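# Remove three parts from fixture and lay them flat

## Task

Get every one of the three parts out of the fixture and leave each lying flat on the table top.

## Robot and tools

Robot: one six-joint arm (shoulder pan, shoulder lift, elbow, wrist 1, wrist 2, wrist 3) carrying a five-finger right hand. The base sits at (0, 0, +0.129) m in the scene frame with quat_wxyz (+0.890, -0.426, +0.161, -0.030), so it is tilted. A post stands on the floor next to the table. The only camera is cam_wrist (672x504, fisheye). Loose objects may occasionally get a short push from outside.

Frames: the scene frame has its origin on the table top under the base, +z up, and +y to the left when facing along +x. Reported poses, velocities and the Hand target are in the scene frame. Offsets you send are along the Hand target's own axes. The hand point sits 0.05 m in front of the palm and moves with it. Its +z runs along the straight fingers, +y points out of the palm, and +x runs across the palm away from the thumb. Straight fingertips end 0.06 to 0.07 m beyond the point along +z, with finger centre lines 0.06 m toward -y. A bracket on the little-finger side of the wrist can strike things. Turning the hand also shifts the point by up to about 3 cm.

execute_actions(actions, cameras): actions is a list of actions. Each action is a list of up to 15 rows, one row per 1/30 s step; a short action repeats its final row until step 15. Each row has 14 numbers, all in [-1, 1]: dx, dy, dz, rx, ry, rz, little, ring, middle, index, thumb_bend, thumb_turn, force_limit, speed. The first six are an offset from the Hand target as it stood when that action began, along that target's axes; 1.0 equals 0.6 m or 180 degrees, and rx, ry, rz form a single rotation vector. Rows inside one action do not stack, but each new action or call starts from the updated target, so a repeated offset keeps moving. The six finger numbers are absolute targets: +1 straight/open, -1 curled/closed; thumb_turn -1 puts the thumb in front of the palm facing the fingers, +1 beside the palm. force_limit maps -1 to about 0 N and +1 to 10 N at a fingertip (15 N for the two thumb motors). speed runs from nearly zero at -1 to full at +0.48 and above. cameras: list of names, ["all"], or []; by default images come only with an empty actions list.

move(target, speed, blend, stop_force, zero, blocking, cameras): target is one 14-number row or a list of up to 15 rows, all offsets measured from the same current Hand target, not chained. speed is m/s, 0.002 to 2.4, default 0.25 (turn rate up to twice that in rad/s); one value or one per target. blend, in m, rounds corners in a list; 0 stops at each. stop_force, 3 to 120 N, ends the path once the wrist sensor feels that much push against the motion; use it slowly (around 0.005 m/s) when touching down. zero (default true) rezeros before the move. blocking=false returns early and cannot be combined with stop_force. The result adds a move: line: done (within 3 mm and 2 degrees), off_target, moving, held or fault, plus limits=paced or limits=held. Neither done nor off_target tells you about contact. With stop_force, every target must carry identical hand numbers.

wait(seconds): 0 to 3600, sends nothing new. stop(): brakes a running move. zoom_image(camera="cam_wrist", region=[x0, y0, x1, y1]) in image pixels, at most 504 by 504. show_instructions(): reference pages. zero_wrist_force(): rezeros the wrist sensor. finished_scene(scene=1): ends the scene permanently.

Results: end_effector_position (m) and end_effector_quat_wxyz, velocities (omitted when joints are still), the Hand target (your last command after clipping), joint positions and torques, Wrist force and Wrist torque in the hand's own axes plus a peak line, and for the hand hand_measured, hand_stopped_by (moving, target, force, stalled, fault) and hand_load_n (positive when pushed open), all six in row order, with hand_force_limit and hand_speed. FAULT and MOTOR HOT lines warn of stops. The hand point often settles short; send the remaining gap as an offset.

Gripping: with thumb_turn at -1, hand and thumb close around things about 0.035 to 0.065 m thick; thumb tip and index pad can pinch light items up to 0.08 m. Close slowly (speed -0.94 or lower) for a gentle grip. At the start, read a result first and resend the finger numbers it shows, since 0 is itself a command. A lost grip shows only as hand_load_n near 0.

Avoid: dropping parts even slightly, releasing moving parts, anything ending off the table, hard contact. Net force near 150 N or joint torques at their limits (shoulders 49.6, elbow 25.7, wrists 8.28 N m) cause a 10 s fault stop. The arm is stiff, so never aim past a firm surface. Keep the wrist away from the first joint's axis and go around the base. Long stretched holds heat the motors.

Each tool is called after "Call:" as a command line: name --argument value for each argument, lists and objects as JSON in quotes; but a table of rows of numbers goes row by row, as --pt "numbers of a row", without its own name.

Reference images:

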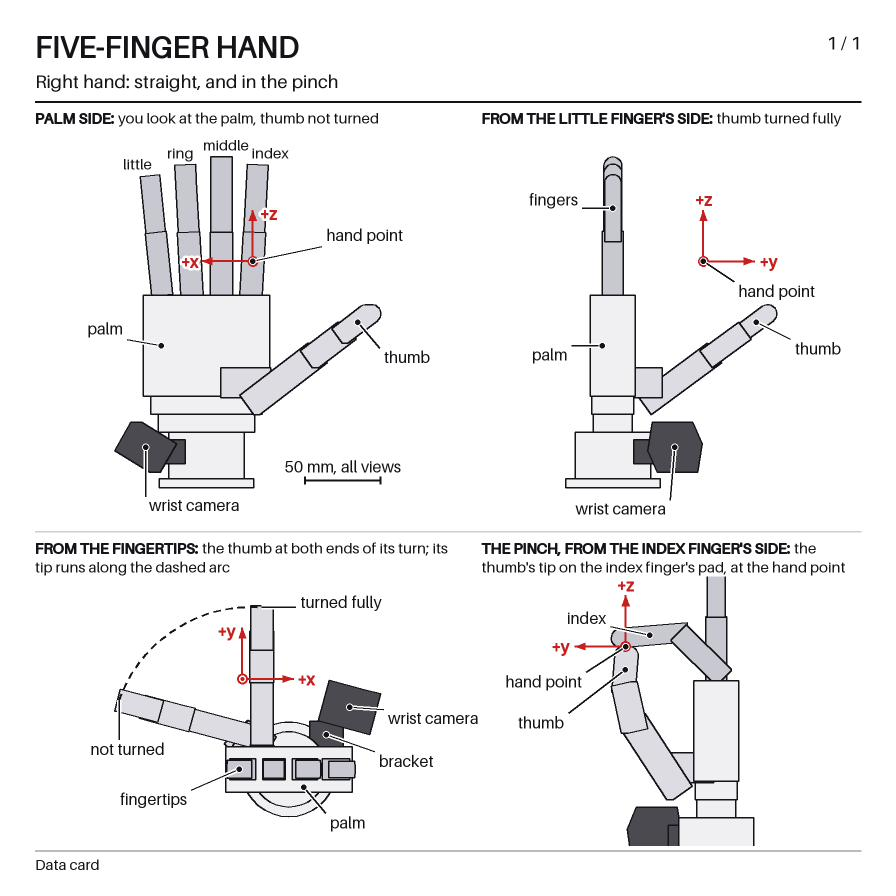

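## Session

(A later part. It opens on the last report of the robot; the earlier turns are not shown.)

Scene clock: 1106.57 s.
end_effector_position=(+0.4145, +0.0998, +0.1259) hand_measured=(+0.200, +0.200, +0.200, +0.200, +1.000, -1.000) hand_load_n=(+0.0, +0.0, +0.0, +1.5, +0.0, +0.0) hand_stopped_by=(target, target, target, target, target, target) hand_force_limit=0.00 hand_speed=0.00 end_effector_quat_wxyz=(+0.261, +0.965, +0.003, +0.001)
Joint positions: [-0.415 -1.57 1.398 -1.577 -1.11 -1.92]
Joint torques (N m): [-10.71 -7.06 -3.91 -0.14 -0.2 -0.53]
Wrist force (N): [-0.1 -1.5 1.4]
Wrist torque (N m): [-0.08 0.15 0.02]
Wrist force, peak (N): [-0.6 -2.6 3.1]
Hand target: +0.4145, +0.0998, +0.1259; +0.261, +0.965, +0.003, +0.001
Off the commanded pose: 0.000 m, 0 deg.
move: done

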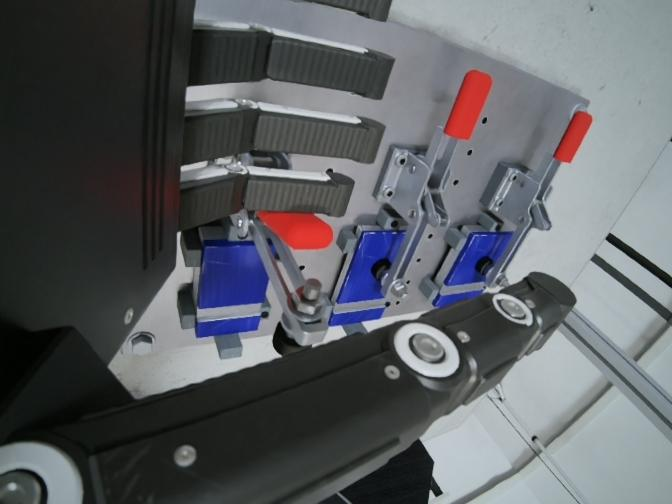

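Call:
move --target '[-0.025, 0.0042, -0.0072, 0, 0, 0, 0.2, 0.2, 0.2, 0.2, 1, -1, 0, 0]' --speed 0.025 --stop_force 20 --cameras '["all"]'

Call:
zoom_image --camera "cam_wrist" --region '[170, 120, 400, 380]'

Scene clock: 1112.97 s.
end_effector_position=(+0.4110, +0.0998, +0.1272) hand_measured=(+0.200, +0.200, +0.200, +0.200, +1.000, -1.000) hand_load_n=(+0.0, +0.0, +0.0, +5.5, +0.0, +0.0) hand_stopped_by=(target, target, target, target, target, target) hand_force_limit=0.00 hand_speed=0.00 end_effector_quat_wxyz=(+0.261, +0.965, +0.003, +0.001)
Joint positions: [-0.422 -1.587 1.415 -1.574 -1.109 -1.928]
Joint torques (N m): [-5.66 -2.96 -3.43 1.88 -2.59 1.52]
Wrist force (N): [17.2 -1.0 7.3]
Wrist torque (N m): [-0.20 0.45 0.28]
Wrist force, peak (N): [29.4 0.6 13.1]
Hand target: +0.4110, +0.0998, +0.1272; +0.261, +0.965, +0.003, +0.001 (not the last commanded pose)
Off the commanded pose: 0.012 m, 0 deg.
move: contact

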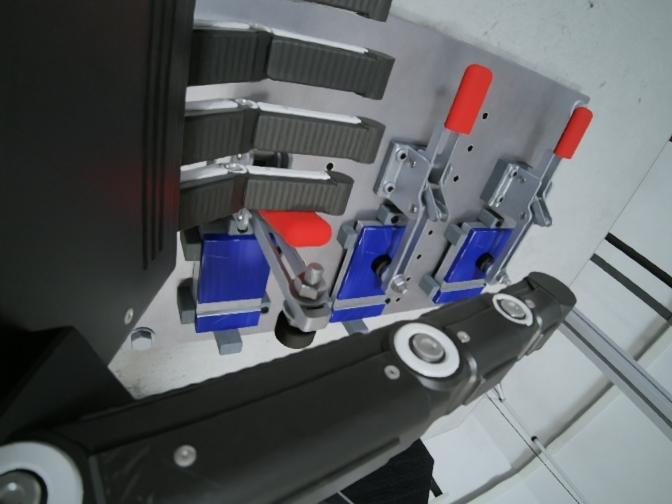

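Scaled by 1.938 from the camera's image (finer frame: 960x720).

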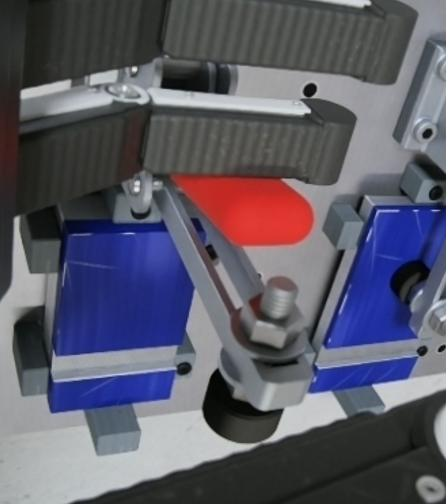

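Call:
move --target '[0.025, 0, 0, 0, 0, 0, 0.2, 0.2, 0.2, 0.2, 1, -1, 0, 0]' --speed 0.03 --cameras '["all"]'

Call:
zoom_image --camera "cam_wrist" --region '[170, 120, 400, 380]'

Scene clock: 1123.33 s.
end_effector_position=(+0.4260, +0.0999, +0.1272) hand_measured=(+0.200, +0.200, +0.200, +0.200, +1.000, -1.000) hand_load_n=(+0.0, +0.0, +0.0, +0.0, -0.5, +0.0) hand_stopped_by=(target, target, target, target, target, target) hand_force_limit=0.00 hand_speed=0.00 end_effector_quat_wxyz=(+0.261, +0.965, +0.003, +0.001)
Joint positions: [-0.406 -1.52 1.327 -1.561 -1.111 -1.911]
Joint torques (N m): [-6.11 -2.67 -7.1 -0.08 -1.34 0.71]
Wrist force (N): [-1.1 -0.5 -0.1]
Wrist torque (N m): [-0.03 0.15 -0.06]
Wrist force, peak (N): [17.4 -1.2 7.5]
Hand target: +0.4260, +0.0999, +0.1272; +0.261, +0.965, +0.003, +0.001
Off the commanded pose: 0.000 m, 0 deg.
move: done

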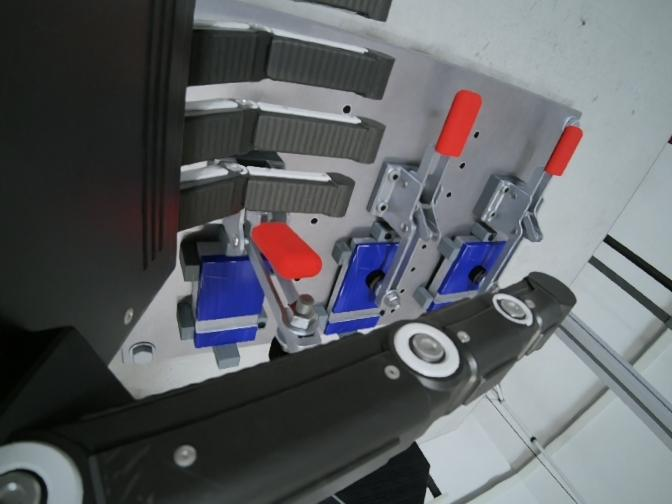

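Scaled by 1.938 from the camera's image (finer frame: 960x720).

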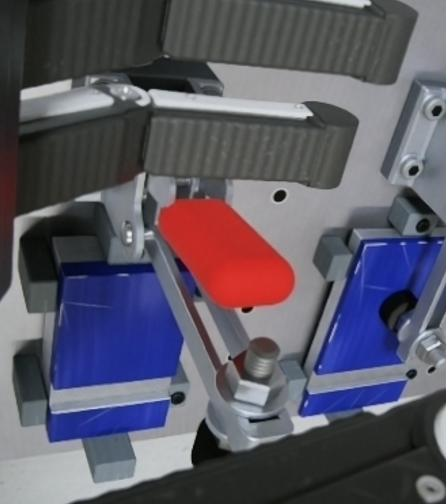

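Call:
move --pt "0.0333 0.0068 -0.0113 0 0 0 0.2 0.2 0.2 0.2 1 -1 0 0" --pt "0.0327 0.0988 0.0423 0 0 0 0.2 0.2 0.2 0.2 1 -1 0 0" --pt "0.0327 0.0653 0.0998 0 0 0 0.2 0.2 0.2 0.2 1 -1 0 0" --speed 0.12 --blend 0.008 --cameras '["all"]'

Call:
zoom_image --camera "cam_wrist" --region '[240, 80, 500, 320]'

Scene clock: 1149.47 s.
end_effector_position=(+0.4461, +0.0360, +0.0952) hand_measured=(+0.200, +0.200, +0.200, +0.200, +1.000, -1.000) hand_load_n=(+0.0, +0.0, +0.0, +0.0, +0.0, +0.0) hand_stopped_by=(target, target, target, target, target, target) hand_force_limit=0.00 hand_speed=0.00 end_effector_quat_wxyz=(+0.261, +0.965, +0.003, +0.001)
Joint positions: [-0.408 -1.356 1.421 -1.818 -1.111 -1.914]
Joint torques (N m): [-8.05 -4.38 -3.97 -1.84 -1.31 0.71]
Wrist force (N): [-1.1 -0.8 -0.3]
Wrist torque (N m): [-0.06 0.16 -0.07]
Wrist force, peak (N): [-1.6 -0.7 0.1]
Hand target: +0.4461, +0.0360, +0.0952; +0.261, +0.965, +0.003, +0.001
Off the commanded pose: 0.000 m, 0 deg.
move: done

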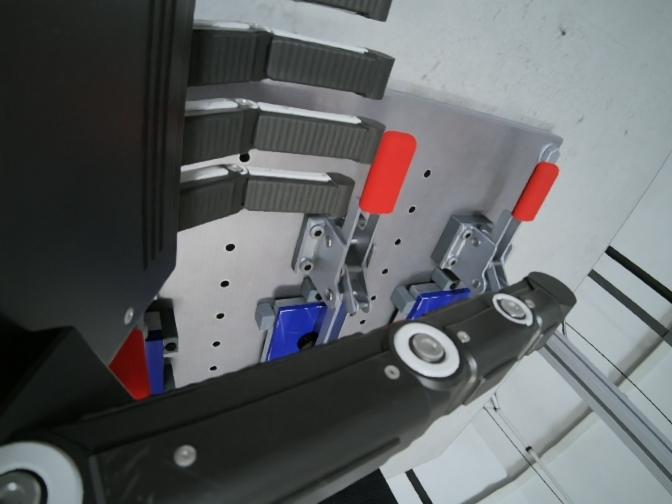

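Scaled by 1.938 from the camera's image (finer frame: 960x720).

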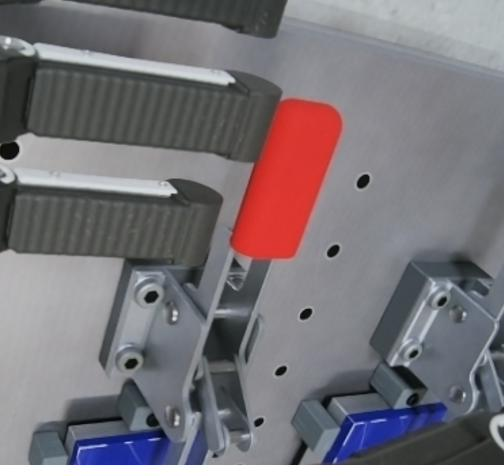

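Call:
move --target '[0, -0.0042, 0.0268, 0, 0, 0, 0.2, 0.2, 0.2, 0.2, 1, -1, 0, 0]' --speed 0.08 --cameras '["all"]'

Call:
zoom_image --camera "cam_wrist" --region '[240, 80, 500, 320]'

Scene clock: 1169.47 s.
end_effector_position=(+0.4461, +0.0301, +0.0801) hand_measured=(+0.200, +0.200, +0.200, +0.200, +1.000, -1.000) hand_load_n=(+0.0, +0.5, +0.0, +0.0, +0.0, +0.0) hand_stopped_by=(target, target, target, target, target, target) hand_force_limit=0.00 hand_speed=0.00 end_effector_quat_wxyz=(+0.261, +0.965, +0.003, +0.001)
Joint positions: [-0.382 -1.328 1.454 -1.891 -1.116 -1.885]
Joint torques (N m): [-8.84 -4.88 -4.01 -1.82 -1.36 0.83]
Wrist force (N): [-0.9 -0.7 -0.5]
Wrist torque (N m): [-0.02 0.13 -0.06]
Wrist force, peak (N): [-1.2 -0.8 -0.5]
Hand target: +0.4461, +0.0301, +0.0800; +0.261, +0.965, +0.003, +0.001
Off the commanded pose: 0.000 m, 0 deg.
move: done

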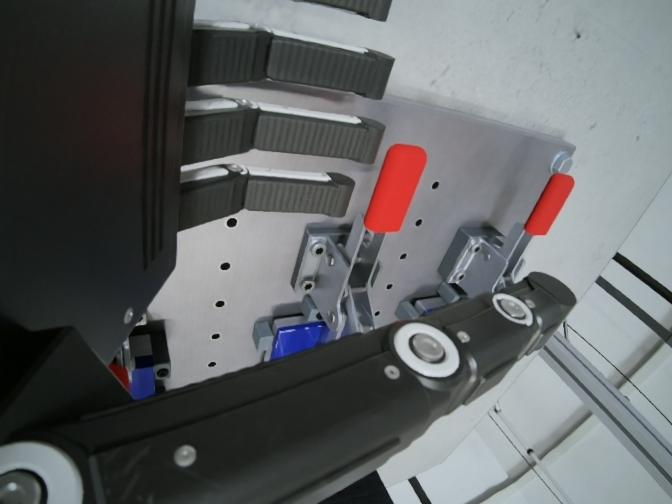

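Scaled by 1.938 from the camera's image (finer frame: 960x720).

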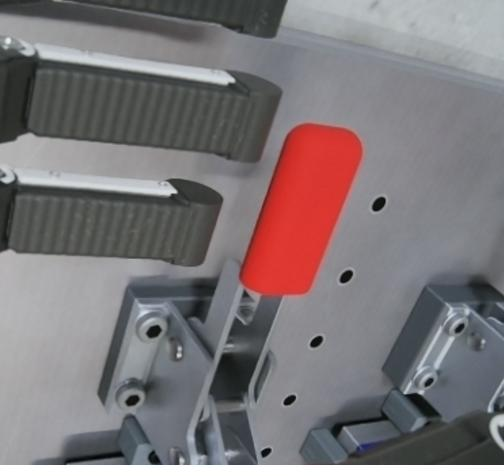

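Call:
zoom_image --camera "cam_wrist" --region '[340, 130, 460, 250]'

Scaled by 4.200 from the camera's image (finer frame: 960x720).

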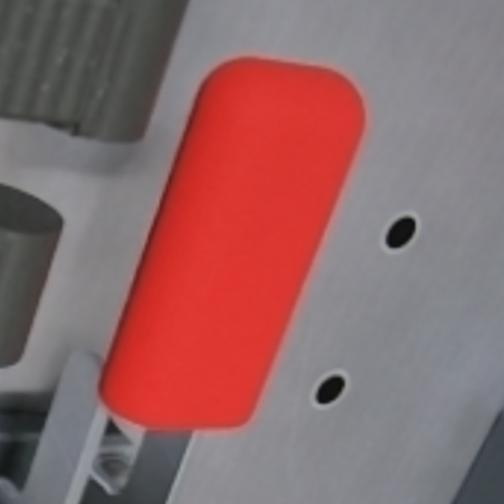

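Call:
move --target '[0, -0.0667, -0.05, 0, 0, 0, 0.2, 0.2, 0.2, 0.2, 1, -1, 0, 0]' --speed 0.1 --cameras '["all"]'

Call:
zoom_image --camera "cam_wrist" --region '[380, 80, 520, 220]'

Scene clock: 1200.03 s.
end_effector_position=(+0.4458, +0.0797, +0.0858) hand_measured=(+0.200, +0.200, +0.200, +0.200, +1.000, -1.000) hand_load_n=(+0.5, +0.0, +0.0, +0.0, +0.0, +0.0) hand_stopped_by=(target, target, target, target, target, target) hand_force_limit=0.00 hand_speed=0.00 end_effector_quat_wxyz=(+0.261, +0.965, +0.003, +0.001)
Joint positions: [-0.32 -1.382 1.342 -1.756 -1.129 -1.817]
Joint torques (N m): [-7.59 -9.91 -7.03 -0.17 -1.36 0.72]
Wrist force (N): [-0.6 -1.0 -0.4]
Wrist torque (N m): [-0.08 0.09 -0.05]
Wrist force, peak (N): [-1.0 -1.2 -0.7]
Hand target: +0.4458, +0.0798, +0.0858; +0.261, +0.965, +0.003, +0.001
Off the commanded pose: 0.000 m, 0 deg.
move: done

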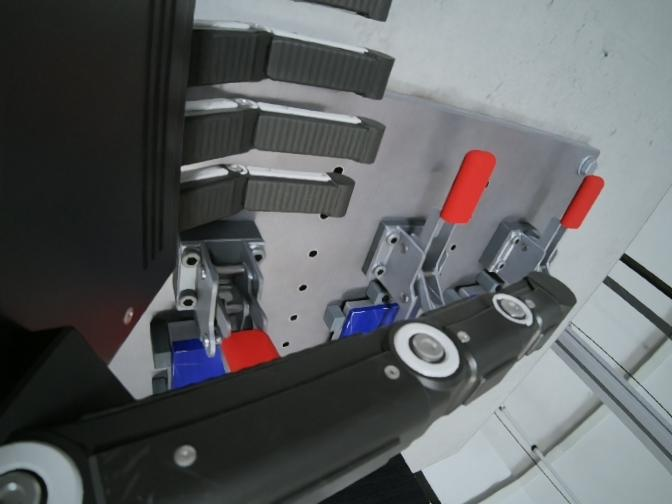

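Scaled by 3.600 from the camera's image (finer frame: 960x720).

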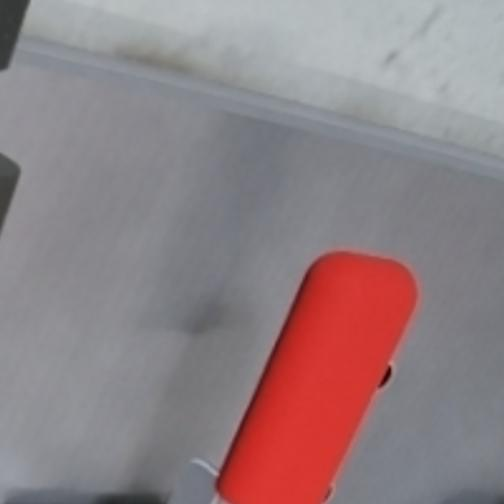

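Call:
move --target '[0, 0.054, 0.0523, 0, 0, 0, 0.2, 0.2, 0.2, 0.2, 1, -1, 0, 0]' --speed 0.08 --cameras '[]'

Call:
move --target '[0, -0.0168, 0.02875, 0, 0, 0, 0.2, 0.2, 0.2, 0.2, 1, -1, 0, 0]' --speed 0.01 --stop_force 4 --cameras '["all"]'

Scene clock: 1234.23 s.
end_effector_position=(+0.4461, +0.0360, +0.0750) hand_measured=(+0.200, +0.200, +0.200, +0.200, +1.000, -1.000) hand_load_n=(+0.0, +0.0, +0.0, +0.0, +0.0, +0.0) hand_stopped_by=(target, target, target, target, target, target) hand_force_limit=0.00 hand_speed=0.00 end_effector_quat_wxyz=(+0.261, +0.965, +0.003, +0.001)
Joint positions: [-0.362 -1.327 1.45 -1.898 -1.12 -1.863]
Joint torques (N m): [-12.77 -4.64 -3.79 -1.77 0.18 -0.47]
Wrist force (N): [-0.9 -0.6 -0.4]
Wrist torque (N m): [-0.01 0.13 0.00]
Wrist force, peak (N): [-0.7 -1.4 -0.8]
Hand target: +0.4461, +0.0360, +0.0750; +0.261, +0.965, +0.003, +0.001
Off the commanded pose: 0.000 m, 0 deg.
move: done

Scene clock: 1237.23 s.
end_effector_position=(+0.4461, +0.0360, +0.0557) hand_measured=(+0.200, +0.200, +0.200, +0.200, +1.000, -1.000) hand_load_n=(+0.0, +0.0, +0.0, -1.0, +0.0, +0.0) hand_stopped_by=(target, target, target, target, target, target) hand_force_limit=0.00 hand_speed=0.00 end_effector_quat_wxyz=(+0.261, +0.965, +0.003, +0.001)
Joint positions: [-0.318 -1.295 1.47 -1.971 -1.129 -1.815]
Joint torques (N m): [-11.76 -8.49 -5.44 0.23 0.43 -0.48]
Wrist force (N): [-0.5 0.9 -4.1]
Wrist torque (N m): [0.14 0.18 0.00]
Wrist force, peak (N): [-2.4 1.5 -7.6]
Hand target: +0.4461, +0.0360, +0.0557; +0.261, +0.965, +0.003, +0.001 (not the last commanded pose)
Off the commanded pose: 0.001 m, 0 deg.
move: contact

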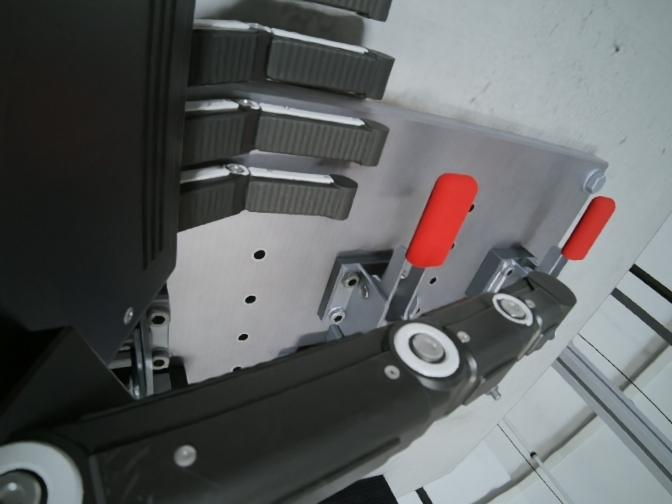

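Call:
move --pt "0 0.0038 -0.0065 0 0 0 0.2 0.2 0.2 0.2 1 -1 0 0" --pt "0 0.0693 0.03 0 0 0 0.2 0.2 0.2 0.2 1 -1 0 0" --speed 0.03 --stop_force 8 --cameras '["all"]'

Call:
zoom_image --camera "cam_wrist" --region '[240, 80, 500, 320]'

Scene clock: 1248.47 s.
end_effector_position=(+0.4464, -0.0090, +0.0610) hand_measured=(+0.200, +0.200, +0.200, +0.200, +1.000, -1.000) hand_load_n=(+0.5, +0.0, +0.0, +0.5, +0.0, +0.0) hand_stopped_by=(target, target, target, target, target, target) hand_force_limit=0.00 hand_speed=0.00 end_effector_quat_wxyz=(+0.261, +0.965, +0.003, +0.001)
Joint positions: [-0.395 -1.239 1.526 -2.046 -1.114 -1.899]
Joint torques (N m): [-13.87 -5.31 -4 -1.81 0.05 -0.51]
Wrist force (N): [-0.9 -0.6 -0.2]
Wrist torque (N m): [-0.04 0.12 0.01]
Wrist force, peak (N): [-0.6 1.1 -4.3]
Hand target: +0.4464, -0.0090, +0.0610; +0.261, +0.965, +0.003, +0.001
Off the commanded pose: 0.000 m, 0 deg.
move: done

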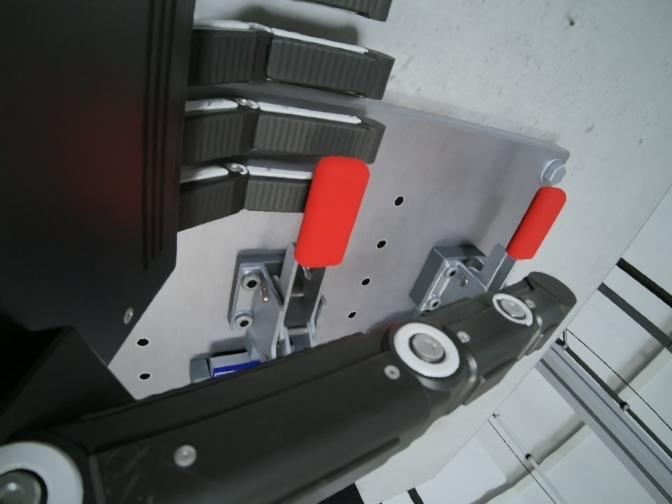

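Scaled by 1.938 from the camera's image (finer frame: 960x720).

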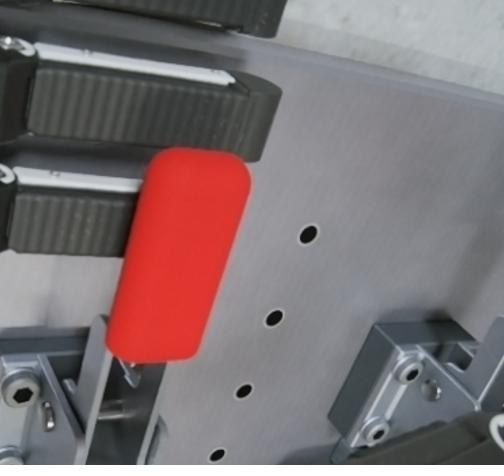

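Call:
move --pt "0 0.0126 -0.0216 0 0 0 0.2 0.2 0.2 0.2 1 -1 0 0" --pt "-0.0083 0.0251 -0.0432 0 0 0 0.2 0.2 0.2 0.2 1 -1 0 0" --pt "-0.0283 0.0376 -0.0648 0 0 0 0.2 0.2 0.2 0.2 1 -1 0 0" --pt "-0.0533 0.0459 -0.0793 0 0 0 0.2 0.2 0.2 0.2 1 -1 0 0" --speed 0.03 --blend 0.004 --stop_force 25 --cameras '["all"]'

Call:
zoom_image --camera "cam_wrist" --region '[170, 120, 400, 380]'

Scene clock: 1268.20 s.
end_effector_position=(+0.4144, -0.0090, +0.1160) hand_measured=(+0.200, +0.200, +0.200, +0.200, +1.000, -1.000) hand_load_n=(+0.5, +0.0, +0.0, +2.0, +0.0, +0.0) hand_stopped_by=(target, target, target, target, target, target) hand_force_limit=0.00 hand_speed=0.00 end_effector_quat_wxyz=(+0.261, +0.965, +0.003, +0.001)
Joint positions: [-0.556 -1.442 1.644 -1.88 -1.09 -2.077]
Joint torques (N m): [-12.73 -7.05 -4.4 -0.2 -0.18 -0.46]
Wrist force (N): [0.0 -1.8 1.8]
Wrist torque (N m): [-0.13 0.13 0.02]
Wrist force, peak (N): [9.0 -3.1 25.7]
Hand target: +0.4144, -0.0090, +0.1160; +0.261, +0.965, +0.003, +0.001
Off the commanded pose: 0.000 m, 0 deg.
move: done

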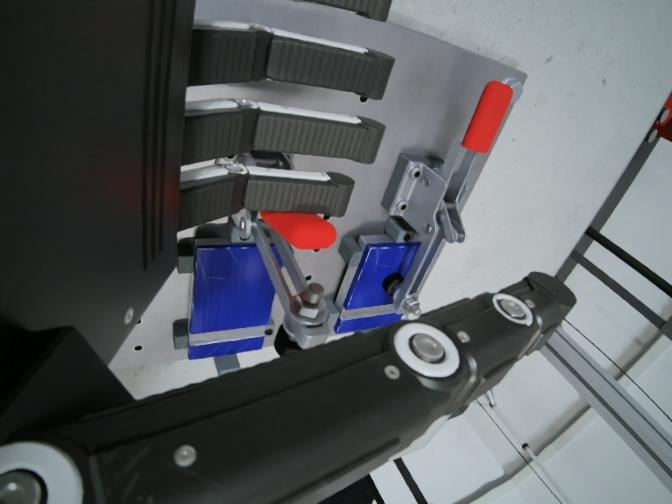

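Scaled by 1.938 from the camera's image (finer frame: 960x720).

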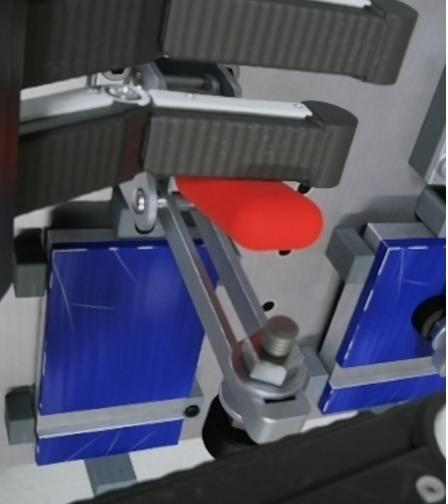

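Call:
move --pt "0.0527 0.0078 -0.0128 0 0 0 0.2 0.2 0.2 0.2 1 -1 0 0" --pt "0.052 0.1042 0.0435 0 0 0 0.2 0.2 0.2 0.2 1 -1 0 0" --pt "0.052 0.0707 0.1008 0 0 0 0.2 0.2 0.2 0.2 1 -1 0 0" --speed 0.12 --blend 0.008 --cameras '["all"]'

Call:
zoom_image --camera "cam_wrist" --region '[240, 80, 500, 320]'

Scene clock: 1288.93 s.
end_effector_position=(+0.4460, -0.0759, +0.0851) hand_measured=(+0.200, +0.200, +0.200, +0.200, +1.000, -1.000) hand_load_n=(+0.0, +0.0, +0.0, +0.0, +0.0, +0.0) hand_stopped_by=(target, target, target, target, target, target) hand_force_limit=0.00 hand_speed=0.00 end_effector_quat_wxyz=(+0.261, +0.965, +0.003, +0.001)
Joint positions: [-0.533 -1.144 1.539 -2.085 -1.092 -2.052]
Joint torques (N m): [-10.77 -5.08 -4.05 -1.85 -1.31 0.79]
Wrist force (N): [-1.2 -1.0 0.1]
Wrist torque (N m): [-0.13 0.15 -0.09]
Wrist force, peak (N): [-0.2 -1.7 2.1]
Hand target: +0.4460, -0.0759, +0.0851; +0.261, +0.965, +0.003, +0.001
Off the commanded pose: 0.000 m, 0 deg.
move: done

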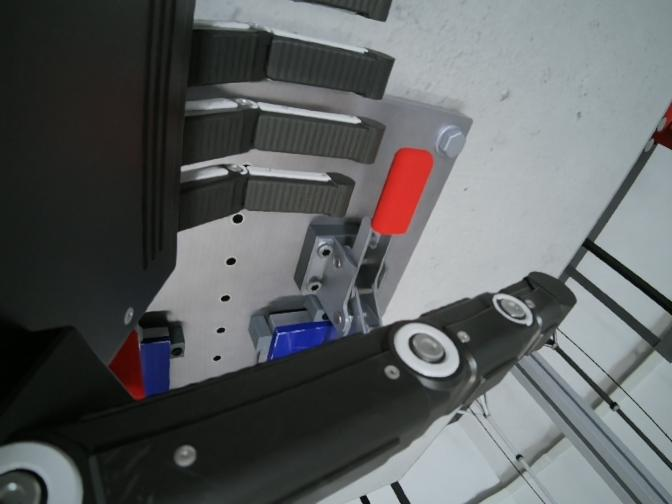

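Scaled by 1.938 from the camera's image (finer frame: 960x720).

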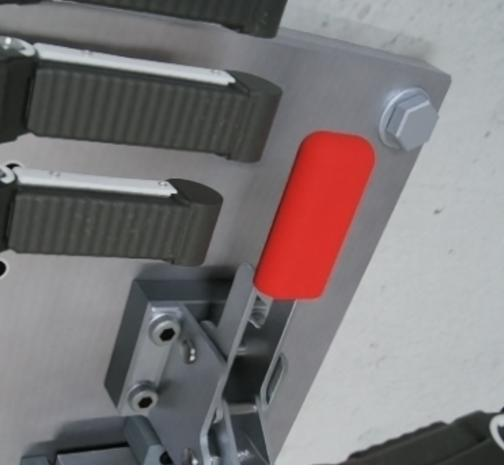

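Call:
move --pt "0 -0.0203 0.0242 0 0 0 0.2 0.2 0.2 0.2 1 -1 0 0" --pt "0 0.0445 0.062 0 0 0 0.2 0.2 0.2 0.2 1 -1 0 0" --speed 0.04 --blend 0.002 --stop_force 8 --cameras '["all"]'

Call:
zoom_image --camera "cam_wrist" --region '[240, 80, 500, 320]'

Scene clock: 1307.83 s.
end_effector_position=(+0.4462, -0.1177, +0.0664) hand_measured=(+0.200, +0.200, +0.200, +0.200, +1.000, -1.000) hand_load_n=(+0.0, +0.0, +0.0, +0.0, +0.0, +0.0) hand_stopped_by=(target, target, target, target, target, target) hand_force_limit=0.00 hand_speed=0.00 end_effector_quat_wxyz=(+0.261, +0.965, +0.003, +0.001)
Joint positions: [-0.543 -1.008 1.539 -2.217 -1.091 -2.063]
Joint torques (N m): [-15.62 -5.71 -6.93 -1.84 0.19 -0.48]
Wrist force (N): [-1.1 -0.8 -0.1]
Wrist torque (N m): [-0.08 0.15 0.00]
Wrist force, peak (N): [-1.3 -1.3 0.1]
Hand target: +0.4462, -0.1177, +0.0664; +0.261, +0.965, +0.003, +0.001
Off the commanded pose: 0.000 m, 0 deg.
move: done

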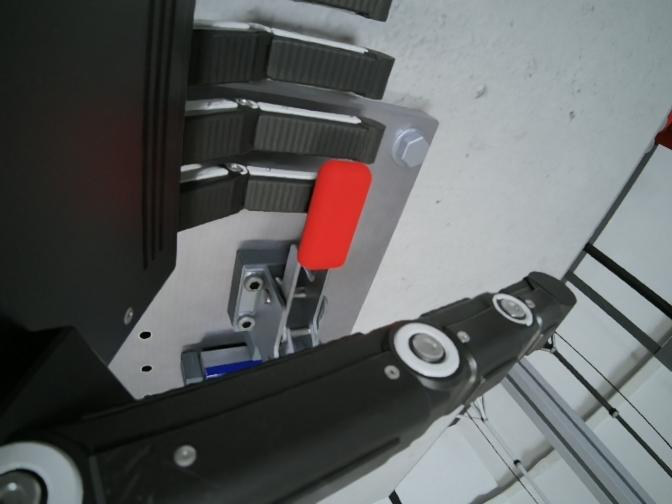

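Scaled by 1.938 from the camera's image (finer frame: 960x720).

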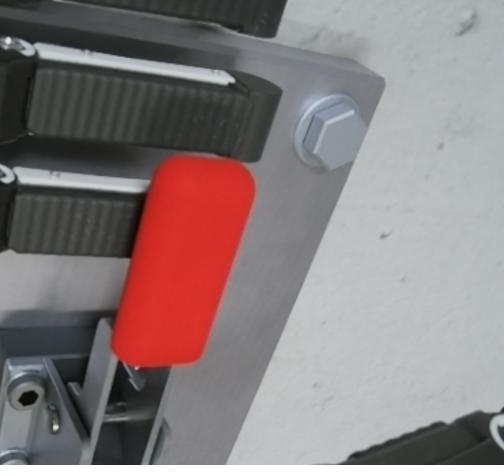

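Call:
move --pt "0 0.0126 -0.0216 0 0 0 0.2 0.2 0.2 0.2 1 -1 0 0" --pt "-0.0083 0.0251 -0.0432 0 0 0 0.2 0.2 0.2 0.2 1 -1 0 0" --pt "-0.0283 0.0376 -0.0648 0 0 0 0.2 0.2 0.2 0.2 1 -1 0 0" --pt "-0.0533 0.0459 -0.0793 0 0 0 0.2 0.2 0.2 0.2 1 -1 0 0" --speed 0.03 --blend 0.004 --stop_force 30 --cameras '["all"]'

Call:
zoom_image --camera "cam_wrist" --region '[170, 120, 400, 380]'

Scene clock: 1322.13 s.
end_effector_position=(+0.4142, -0.1178, +0.1214) hand_measured=(+0.200, +0.200, +0.200, +0.200, +1.000, -1.000) hand_load_n=(+0.0, +0.0, +0.0, +1.5, +0.0, +0.0) hand_stopped_by=(target, target, target, target, target, target) hand_force_limit=0.00 hand_speed=0.00 end_effector_quat_wxyz=(+0.261, +0.965, +0.003, +0.001)
Joint positions: [-0.695 -1.188 1.671 -2.088 -1.08 -2.235]
Joint torques (N m): [-15.43 -8.29 -5.01 -0.32 -0.13 -0.53]
Wrist force (N): [-0.3 -1.7 1.2]
Wrist torque (N m): [-0.13 0.17 0.01]
Wrist force, peak (N): [5.5 -1.6 18.6]
Hand target: +0.4142, -0.1178, +0.1214; +0.261, +0.965, +0.003, +0.001
Off the commanded pose: 0.000 m, 0 deg.
move: done

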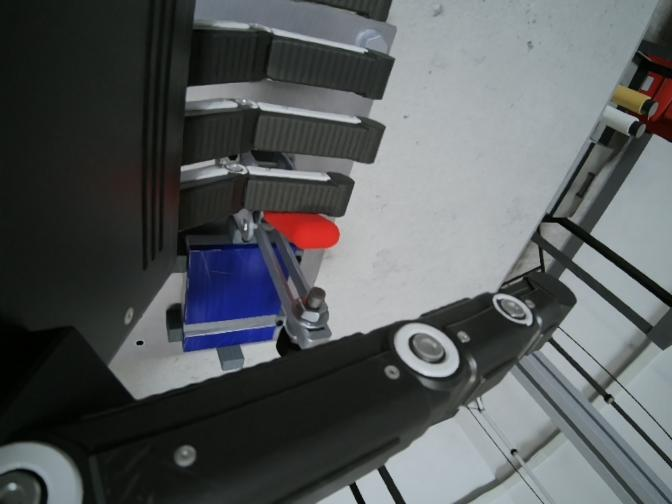

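Scaled by 1.938 from the camera's image (finer frame: 960x720).

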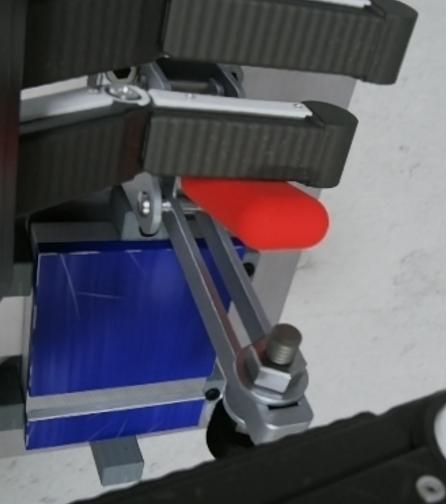

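Call:
move --pt "0.0367 0.0085 -0.0142 0 0 0 0.2 0.2 0.2 0.2 1 -1 0 0" --pt "0.0369 0.0554 -0.1604 0 0 0 0.2 0.2 0.2 0.2 1 -1 0 0" --pt "-0.047 -0.33 -0.3855 0 0 0 0.2 0.2 0.2 0.2 1 -1 0 0" --pt "-0.062 -0.3637 -0.3281 0 0 0 0.2 0.2 0.2 0.2 1 -1 0 0" --speed 0.2 --blend 0.01 --cameras '["all"]'

Call:
zoom_image --camera "cam_wrist" --region '[260, 0, 600, 300]'

Scene clock: 1574.67 s.
end_effector_position=(+0.3753, +0.1697, +0.1816) hand_measured=(+0.200, +0.200, +0.200, +0.200, +1.000, -1.000) hand_load_n=(+0.0, +0.0, +0.0, +0.0, +0.0, +0.0) hand_stopped_by=(target, target, target, target, target, target) hand_force_limit=0.00 hand_speed=0.00 end_effector_quat_wxyz=(+0.261, +0.965, +0.003, +0.001)
Joint positions: [-0.51 -1.743 1.164 -1.122 -1.095 -2.026]
Joint torques (N m): [-4 -2.86 -2.71 -1.83 -1.38 0.71]
Wrist force (N): [-1.0 -0.9 0.1]
Wrist torque (N m): [-0.10 0.13 -0.08]
Wrist force, peak (N): [-1.5 -1.6 -1.2]
Hand target: +0.3753, +0.1697, +0.1816; +0.261, +0.965, +0.003, +0.001
Off the commanded pose: 0.000 m, 0 deg.
move: done

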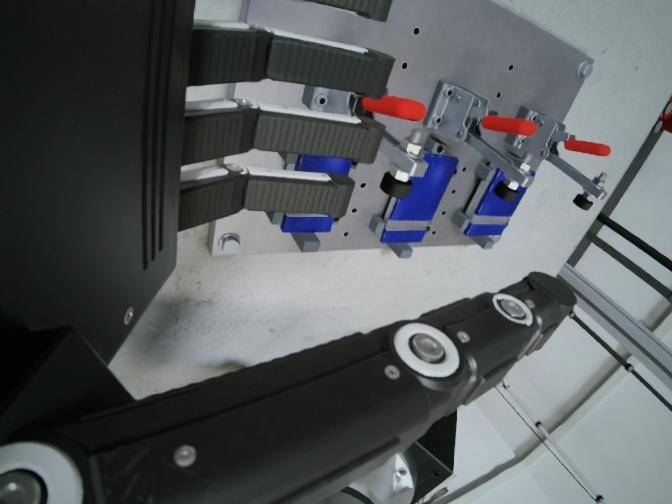

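Scaled by 1.482 from the camera's image (finer frame: 960x720).

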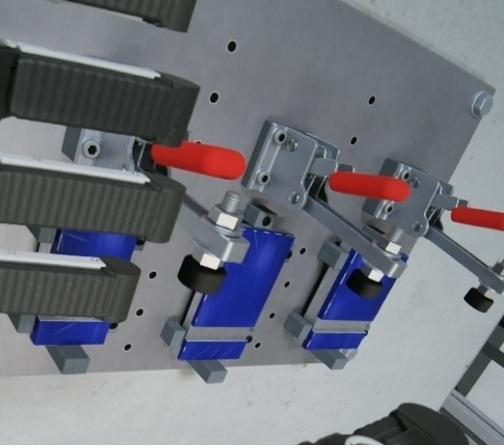

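Call:
move --target '[0.1337, -0.2732, -0.0292, 0.2131, 0.1043, 0, 0.2, 0.2, 0.2, 0.2, 1, -1, 0, 0]' --speed 0.3 --cameras '[]'

Scene clock: 1597.93 s.
end_effector_position=(+0.4546, +0.3206, +0.1143) hand_measured=(+0.200, +0.200, +0.200, +0.200, +1.000, -1.000) hand_load_n=(+0.0, +0.0, +0.0, +0.0, +0.0, +0.5) hand_stopped_by=(target, target, target, target, target, target) hand_force_limit=0.00 hand_speed=0.00 end_effector_quat_wxyz=(-0.074, +0.984, +0.045, +0.154)
Joint positions: [-0.508 -1.745 1.172 -1.134 -0.35 -2.021]
Joint torques (N m): [-3.76 -2.9 -2.76 -1.69 0.97 0.79]
Wrist force (N): [-0.5 0.3 -0.4]
Wrist torque (N m): [0.08 0.06 -0.08]
Wrist force, peak (N): [-1.5 -0.7 0.1]
Hand target: +0.4546, +0.3206, +0.1143; -0.073, +0.984, +0.045, +0.155
Off the commanded pose: 0.000 m, 0 deg.
move: done

Call:
move --target '[0.1402, -0.2865, -0.037, 0.2246, 0.1099, 0, 0.2, 0.2, 0.2, 0.2, 1, -1, 0, 0]' --speed 0.3 --cameras '["all"]'

Scene clock: 1606.90 s.
end_effector_position=(+0.5087, +0.4919, +0.1838) hand_measured=(+0.200, +0.200, +0.200, +0.200, +1.000, -1.000) hand_load_n=(+0.0, +0.0, +0.0, +0.0, +0.0, +0.0) hand_stopped_by=(target, target, target, target, target, target) hand_force_limit=0.00 hand_speed=0.00 end_effector_quat_wxyz=(-0.414, +0.858, +0.082, +0.293)
Joint positions: [-0.503 -1.741 1.163 -1.11 0.435 -2.041]
Joint torques (N m): [-3.74 1.83 -5.43 -1.52 1.65 0.66]
Wrist force (N): [-0.5 0.8 -1.7]
Wrist torque (N m): [0.27 0.04 -0.13]
Wrist force, peak (N): [-1.0 0.5 -1.8]
Hand target: +0.5087, +0.4920, +0.1838; -0.414, +0.858, +0.082, +0.293
Off the commanded pose: 0.000 m, 0 deg.
move: done

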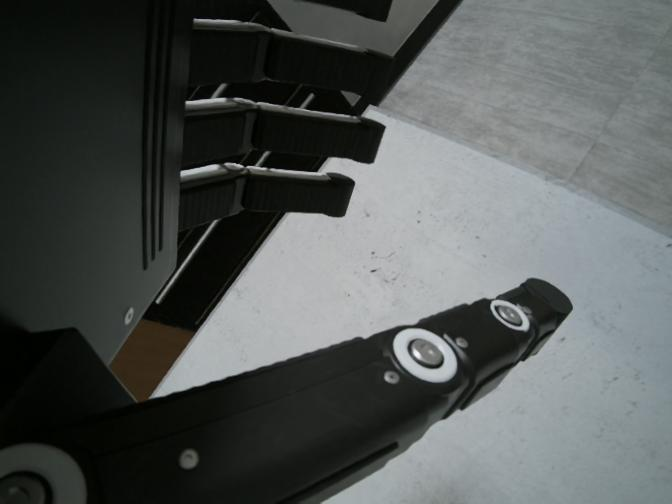

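Call:
move --pt "-0.0403 0.0952 -0.0478 -0.0456 0.0898 0.2166 0.2 0.2 0.2 0.2 1 -1 0 0" --pt "-0.141 0.1337 -0.0848 -0.0912 0.1795 0.4333 0.2 0.2 0.2 0.2 1 -1 0 0" --speed 0.3 --blend 0.02 --cameras '[]'

Scene clock: 1635.97 s.
end_effector_position=(+0.4484, +0.4103, +0.1072) hand_measured=(+0.200, +0.200, +0.200, +0.200, +1.000, -1.000) hand_load_n=(+0.0, +0.0, +0.0, +0.0, +0.0, +0.0) hand_stopped_by=(target, target, target, target, target, target) hand_force_limit=0.00 hand_speed=0.00 end_effector_quat_wxyz=(-0.393, +0.657, -0.615, +0.189)
Joint positions: [-0.502 -1.739 1.151 0.401 0.436 -2.041]
Joint torques (N m): [-7.33 2.1 -5.25 0.21 -0.12 -0.53]
Wrist force (N): [0.1 0.7 -1.4]
Wrist torque (N m): [0.19 -0.01 0.06]
Wrist force, peak (N): [0.5 1.1 -1.9]
Hand target: +0.4484, +0.4103, +0.1072; -0.393, +0.657, -0.615, +0.189
Off the commanded pose: 0.000 m, 0 deg.
move: done

Call:
move --pt "-0.0403 0.0952 -0.0478 -0.0456 0.0898 0.2166 0.2 0.2 0.2 0.2 1 -1 0 0" --pt "-0.141 0.1337 -0.0848 -0.0912 0.1795 0.4333 0.2 0.2 0.2 0.2 1 -1 0 0" --speed 0.3 --blend 0.02 --cameras '["all"]'

Scene clock: 1644.57 s.
end_effector_position=(+0.3437, +0.4820, +0.0985) hand_measured=(+0.200, +0.200, +0.200, +0.200, +1.000, -1.000) hand_load_n=(+0.0, +0.0, +0.0, +0.0, +0.0, +0.0) hand_stopped_by=(target, target, target, target, target, target) hand_force_limit=0.00 hand_speed=0.00 end_effector_quat_wxyz=(+0.161, -0.103, +0.981, +0.017)
Joint positions: [-0.497 -1.725 1.128 1.898 0.437 -2.026]
Joint torques (N m): [-5.71 -1.43 -1.09 1.52 -1.02 -0.5]
Wrist force (N): [-0.6 -0.4 -0.4]
Wrist torque (N m): [-0.02 0.11 0.02]
Wrist force, peak (N): [0.1 0.8 -1.6]
Hand target: +0.3437, +0.4820, +0.0985; +0.161, -0.103, +0.981, +0.017
Off the commanded pose: 0.000 m, 0 deg.
move: done

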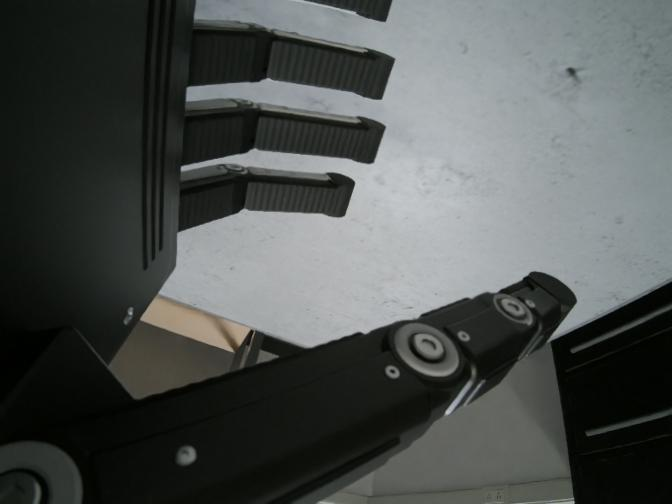

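Call:
move --target '[0.1787, -0.3655, -0.1022, 0.2994, 0.1465, 0, 1, 1, 0.6, 0.6, 0.8, -1, 0, 0]' --speed 0.3 --cameras '["all"]'

Scene clock: 1695.90 s.
end_effector_position=(+0.3437, +0.4820, +0.0985) hand_measured=(+0.200, +0.200, +0.200, +0.200, +1.000, -1.000) hand_load_n=(+0.5, +0.0, +0.0, +0.0, +0.0, +0.0) hand_stopped_by=(target, target, target, target, target, target) hand_force_limit=0.00 hand_speed=0.00 end_effector_quat_wxyz=(+0.161, -0.103, +0.981, +0.017)
Joint positions: [-0.497 -1.725 1.128 1.898 0.437 -2.026]
Joint torques (N m): [-6.38 -1.54 -0.78 1.45 -1.02 -0.49]
Wrist force (N): [-0.7 -0.1 -0.4]
Wrist torque (N m): [0.01 0.11 0.03]
Wrist force, peak (N): [-0.8 -0.3 -0.6]
Hand target: +0.3437, +0.4820, +0.0985; +0.161, -0.103, +0.981, +0.017
move: not run (the path would bring the wrist too close to the first joint's axis: go round it by way of another target; nothing was sent)

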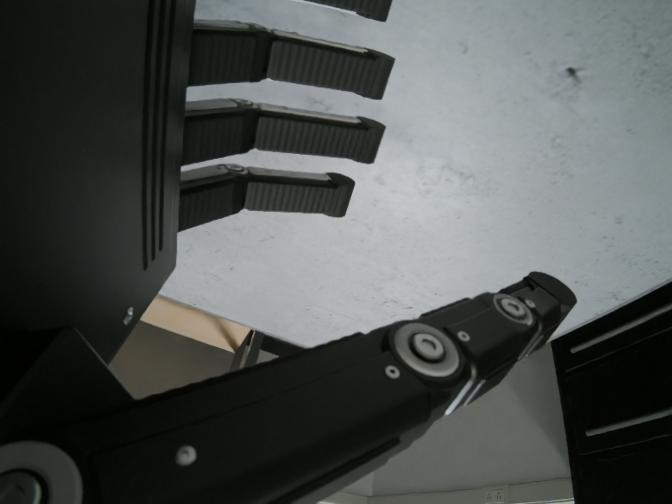

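Call:
move --pt "-0.0858 -0.0893 0.0588 0 0 0 0.2 0.2 0.2 0.2 1 -1 0 0" --pt "0.0097 -0.2845 0.0623 0.1497 0.0733 0 0.2 0.2 0.2 0.2 1 -1 0 0" --pt "0.0928 -0.4548 -0.0433 0.2994 0.1465 0 1 1 0.6 0.6 0.8 -1 0 0" --speed 0.3 --blend 0.02 --cameras '["all"]'

Scene clock: 1717.90 s.
end_effector_position=(+0.3406, +0.2024, +0.1054) hand_measured=(+1.000, +1.000, +0.600, +0.600, +0.800, -1.000) hand_load_n=(+0.0, +0.0, +0.0, +0.0, +0.0, +0.0) hand_stopped_by=(target, target, target, target, target, target) hand_force_limit=0.00 hand_speed=0.00 end_effector_quat_wxyz=(-0.030, -0.021, +0.893, -0.449)
Joint positions: [-0.342 -1.352 0.837 1.805 1.526 -1.877]
Joint torques (N m): [-5.32 -6.94 -1.81 0.15 1.43 0.72]
Wrist force (N): [0.3 0.5 -1.5]
Wrist torque (N m): [0.17 -0.06 -0.05]
Wrist force, peak (N): [0.4 0.3 -1.7]
Hand target: +0.3406, +0.2024, +0.1054; -0.030, -0.021, +0.893, -0.449
Off the commanded pose: 0.000 m, 0 deg.
move: done

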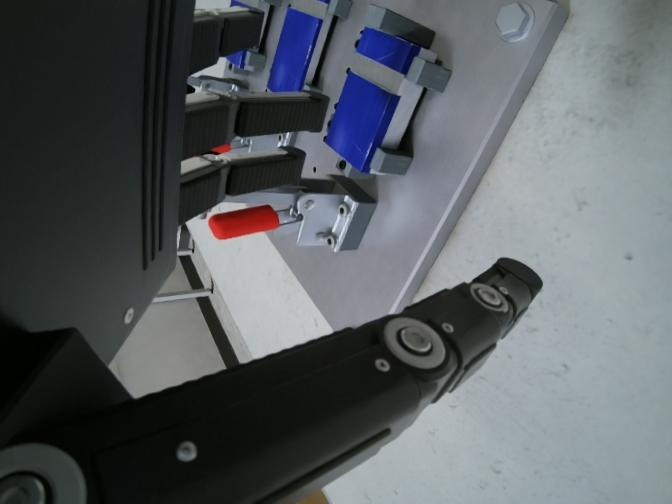

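Call:
zoom_image --camera "cam_wrist" --region '[280, 0, 480, 200]'

Scaled by 2.520 from the camera's image (finer frame: 960x720).

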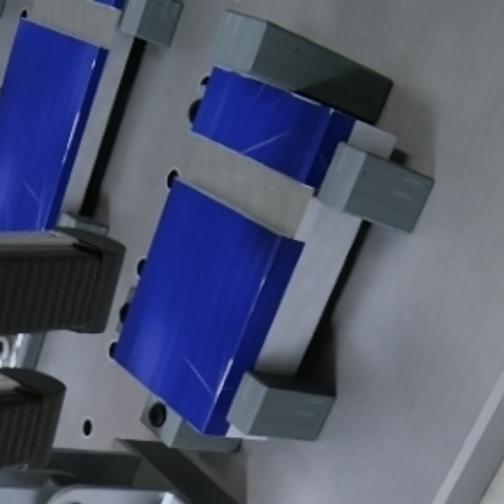

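Call:
move --target '[0.0499, 0.0032, 0.0017, 0.0311, -0.01, 0.021, 1, 1, 0.6, 0.6, 0.8, -1, 0, 0]' --speed 0.2 --cameras '["all"]'

Call:
zoom_image --camera "cam_wrist" --region '[280, 0, 480, 200]'

Scene clock: 1751.13 s.
end_effector_position=(+0.3106, +0.2024, +0.1054) hand_measured=(+1.000, +1.000, +0.600, +0.600, +0.800, -1.000) hand_load_n=(+0.0, +0.0, +0.0, +0.0, +0.0, +0.0) hand_stopped_by=(target, target, target, target, target, target) hand_force_limit=0.00 hand_speed=0.00 end_effector_quat_wxyz=(+0.000, +0.000, +0.870, -0.492)
Joint positions: [-0.22 -1.504 1.05 1.695 1.652 -1.695]
Joint torques (N m): [-2.87 -7.8 -2.19 -0.2 1.68 0.79]
Wrist force (N): [0.1 0.6 -1.5]
Wrist torque (N m): [0.19 -0.04 -0.04]
Wrist force, peak (N): [0.7 1.0 -1.7]
Hand target: +0.3106, +0.2024, +0.1054; +0.000, +0.000, +0.870, -0.492
Off the commanded pose: 0.000 m, 0 deg.
move: done

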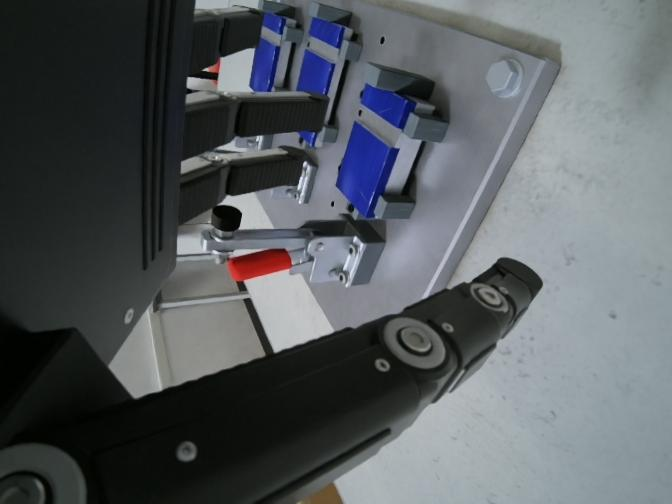

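Scaled by 2.520 from the camera's image (finer frame: 960x720).

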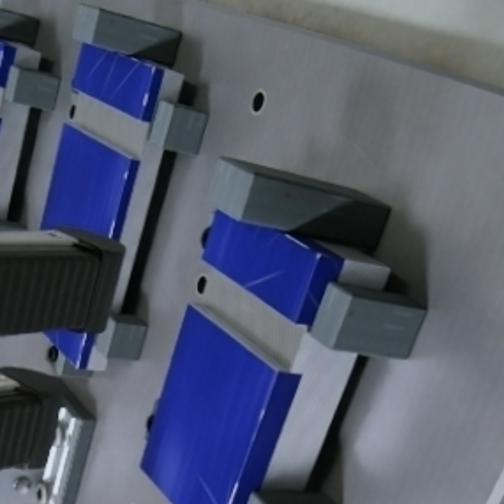

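Call:
move --target '[0, -0.0059, 0.0742, 0, 0, 0, 1, 1, 0.6, 0.6, 0.8, -1, 0, 0]' --speed 0.15 --cameras '["all"]'

Call:
zoom_image --camera "cam_wrist" --region '[200, 40, 420, 270]'

Scene clock: 1764.60 s.
end_effector_position=(+0.3106, +0.1624, +0.0856) hand_measured=(+1.000, +1.000, +0.600, +0.600, +0.800, -1.000) hand_load_n=(+0.0, +0.0, +0.0, +0.0, +0.0, +0.0) hand_stopped_by=(target, target, target, target, target, target) hand_force_limit=0.00 hand_speed=0.00 end_effector_quat_wxyz=(+0.000, +0.000, +0.870, -0.492)
Joint positions: [-0.271 -1.534 1.287 1.484 1.635 -1.743]
Joint torques (N m): [-8.03 -7.14 -2.52 -0.2 0.17 -0.52]
Wrist force (N): [0.3 0.9 -1.6]
Wrist torque (N m): [0.24 -0.05 0.03]
Wrist force, peak (N): [0.2 0.7 -2.3]
Hand target: +0.3106, +0.1624, +0.0855; +0.000, +0.000, +0.870, -0.492
Off the commanded pose: 0.000 m, 0 deg.
move: done

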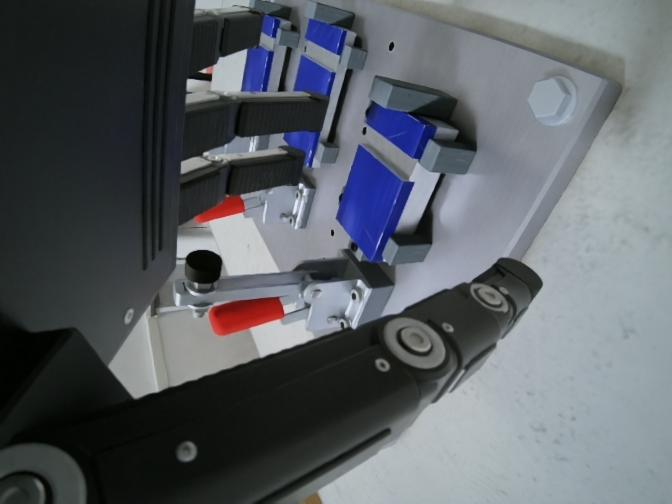

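Scaled by 2.191 from the camera's image (finer frame: 960x720).

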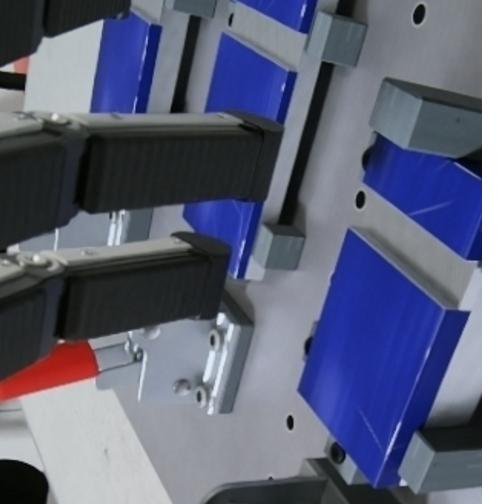

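Call:
move --target '[-0.0267, -0.0188, 0.0957, 0, 0, 0, 1, 1, 0.9, 0.6, 0.55, -1, 0, 0]' --speed 0.1 --cameras '["all"]'

Call:
zoom_image --camera "cam_wrist" --region '[200, 80, 460, 340]'

Scene clock: 1900.27 s.
end_effector_position=(+0.3266, +0.1074, +0.0657) hand_measured=(+1.000, +1.000, +0.900, +0.600, +0.550, -1.000) hand_load_n=(+0.0, +0.0, +0.0, +0.0, +0.0, +0.0) hand_stopped_by=(target, target, target, target, target, target) hand_force_limit=0.00 hand_speed=0.00 end_effector_quat_wxyz=(+0.000, +0.000, +0.870, -0.492)
Joint positions: [-0.344 -1.452 1.424 1.262 1.611 -1.812]
Joint torques (N m): [-9.16 -2.54 -2.5 -0.3 0.09 -0.55]
Wrist force (N): [0.4 0.9 -1.7]
Wrist torque (N m): [0.23 -0.07 0.05]
Wrist force, peak (N): [0.5 1.1 -2.1]
Hand target: +0.3266, +0.1074, +0.0656; +0.000, +0.000, +0.870, -0.492
Off the commanded pose: 0.000 m, 0 deg.
move: done

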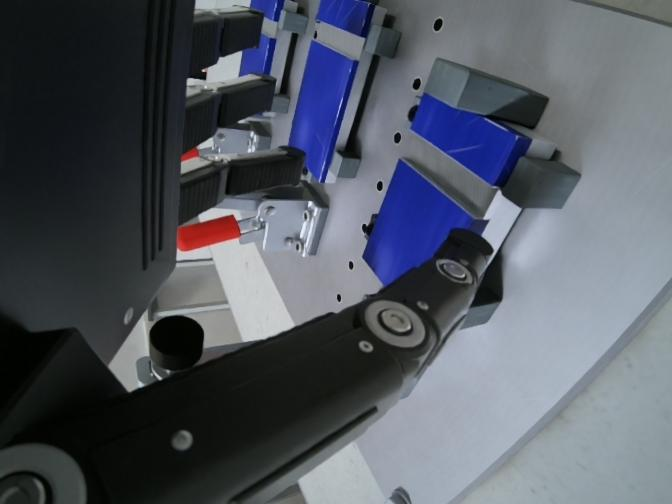

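Scaled by 1.938 from the camera's image (finer frame: 960x720).

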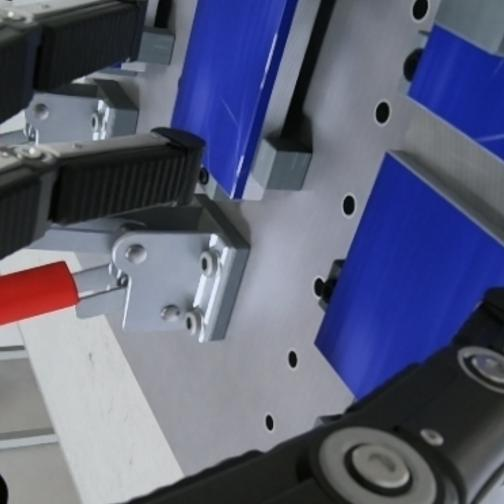

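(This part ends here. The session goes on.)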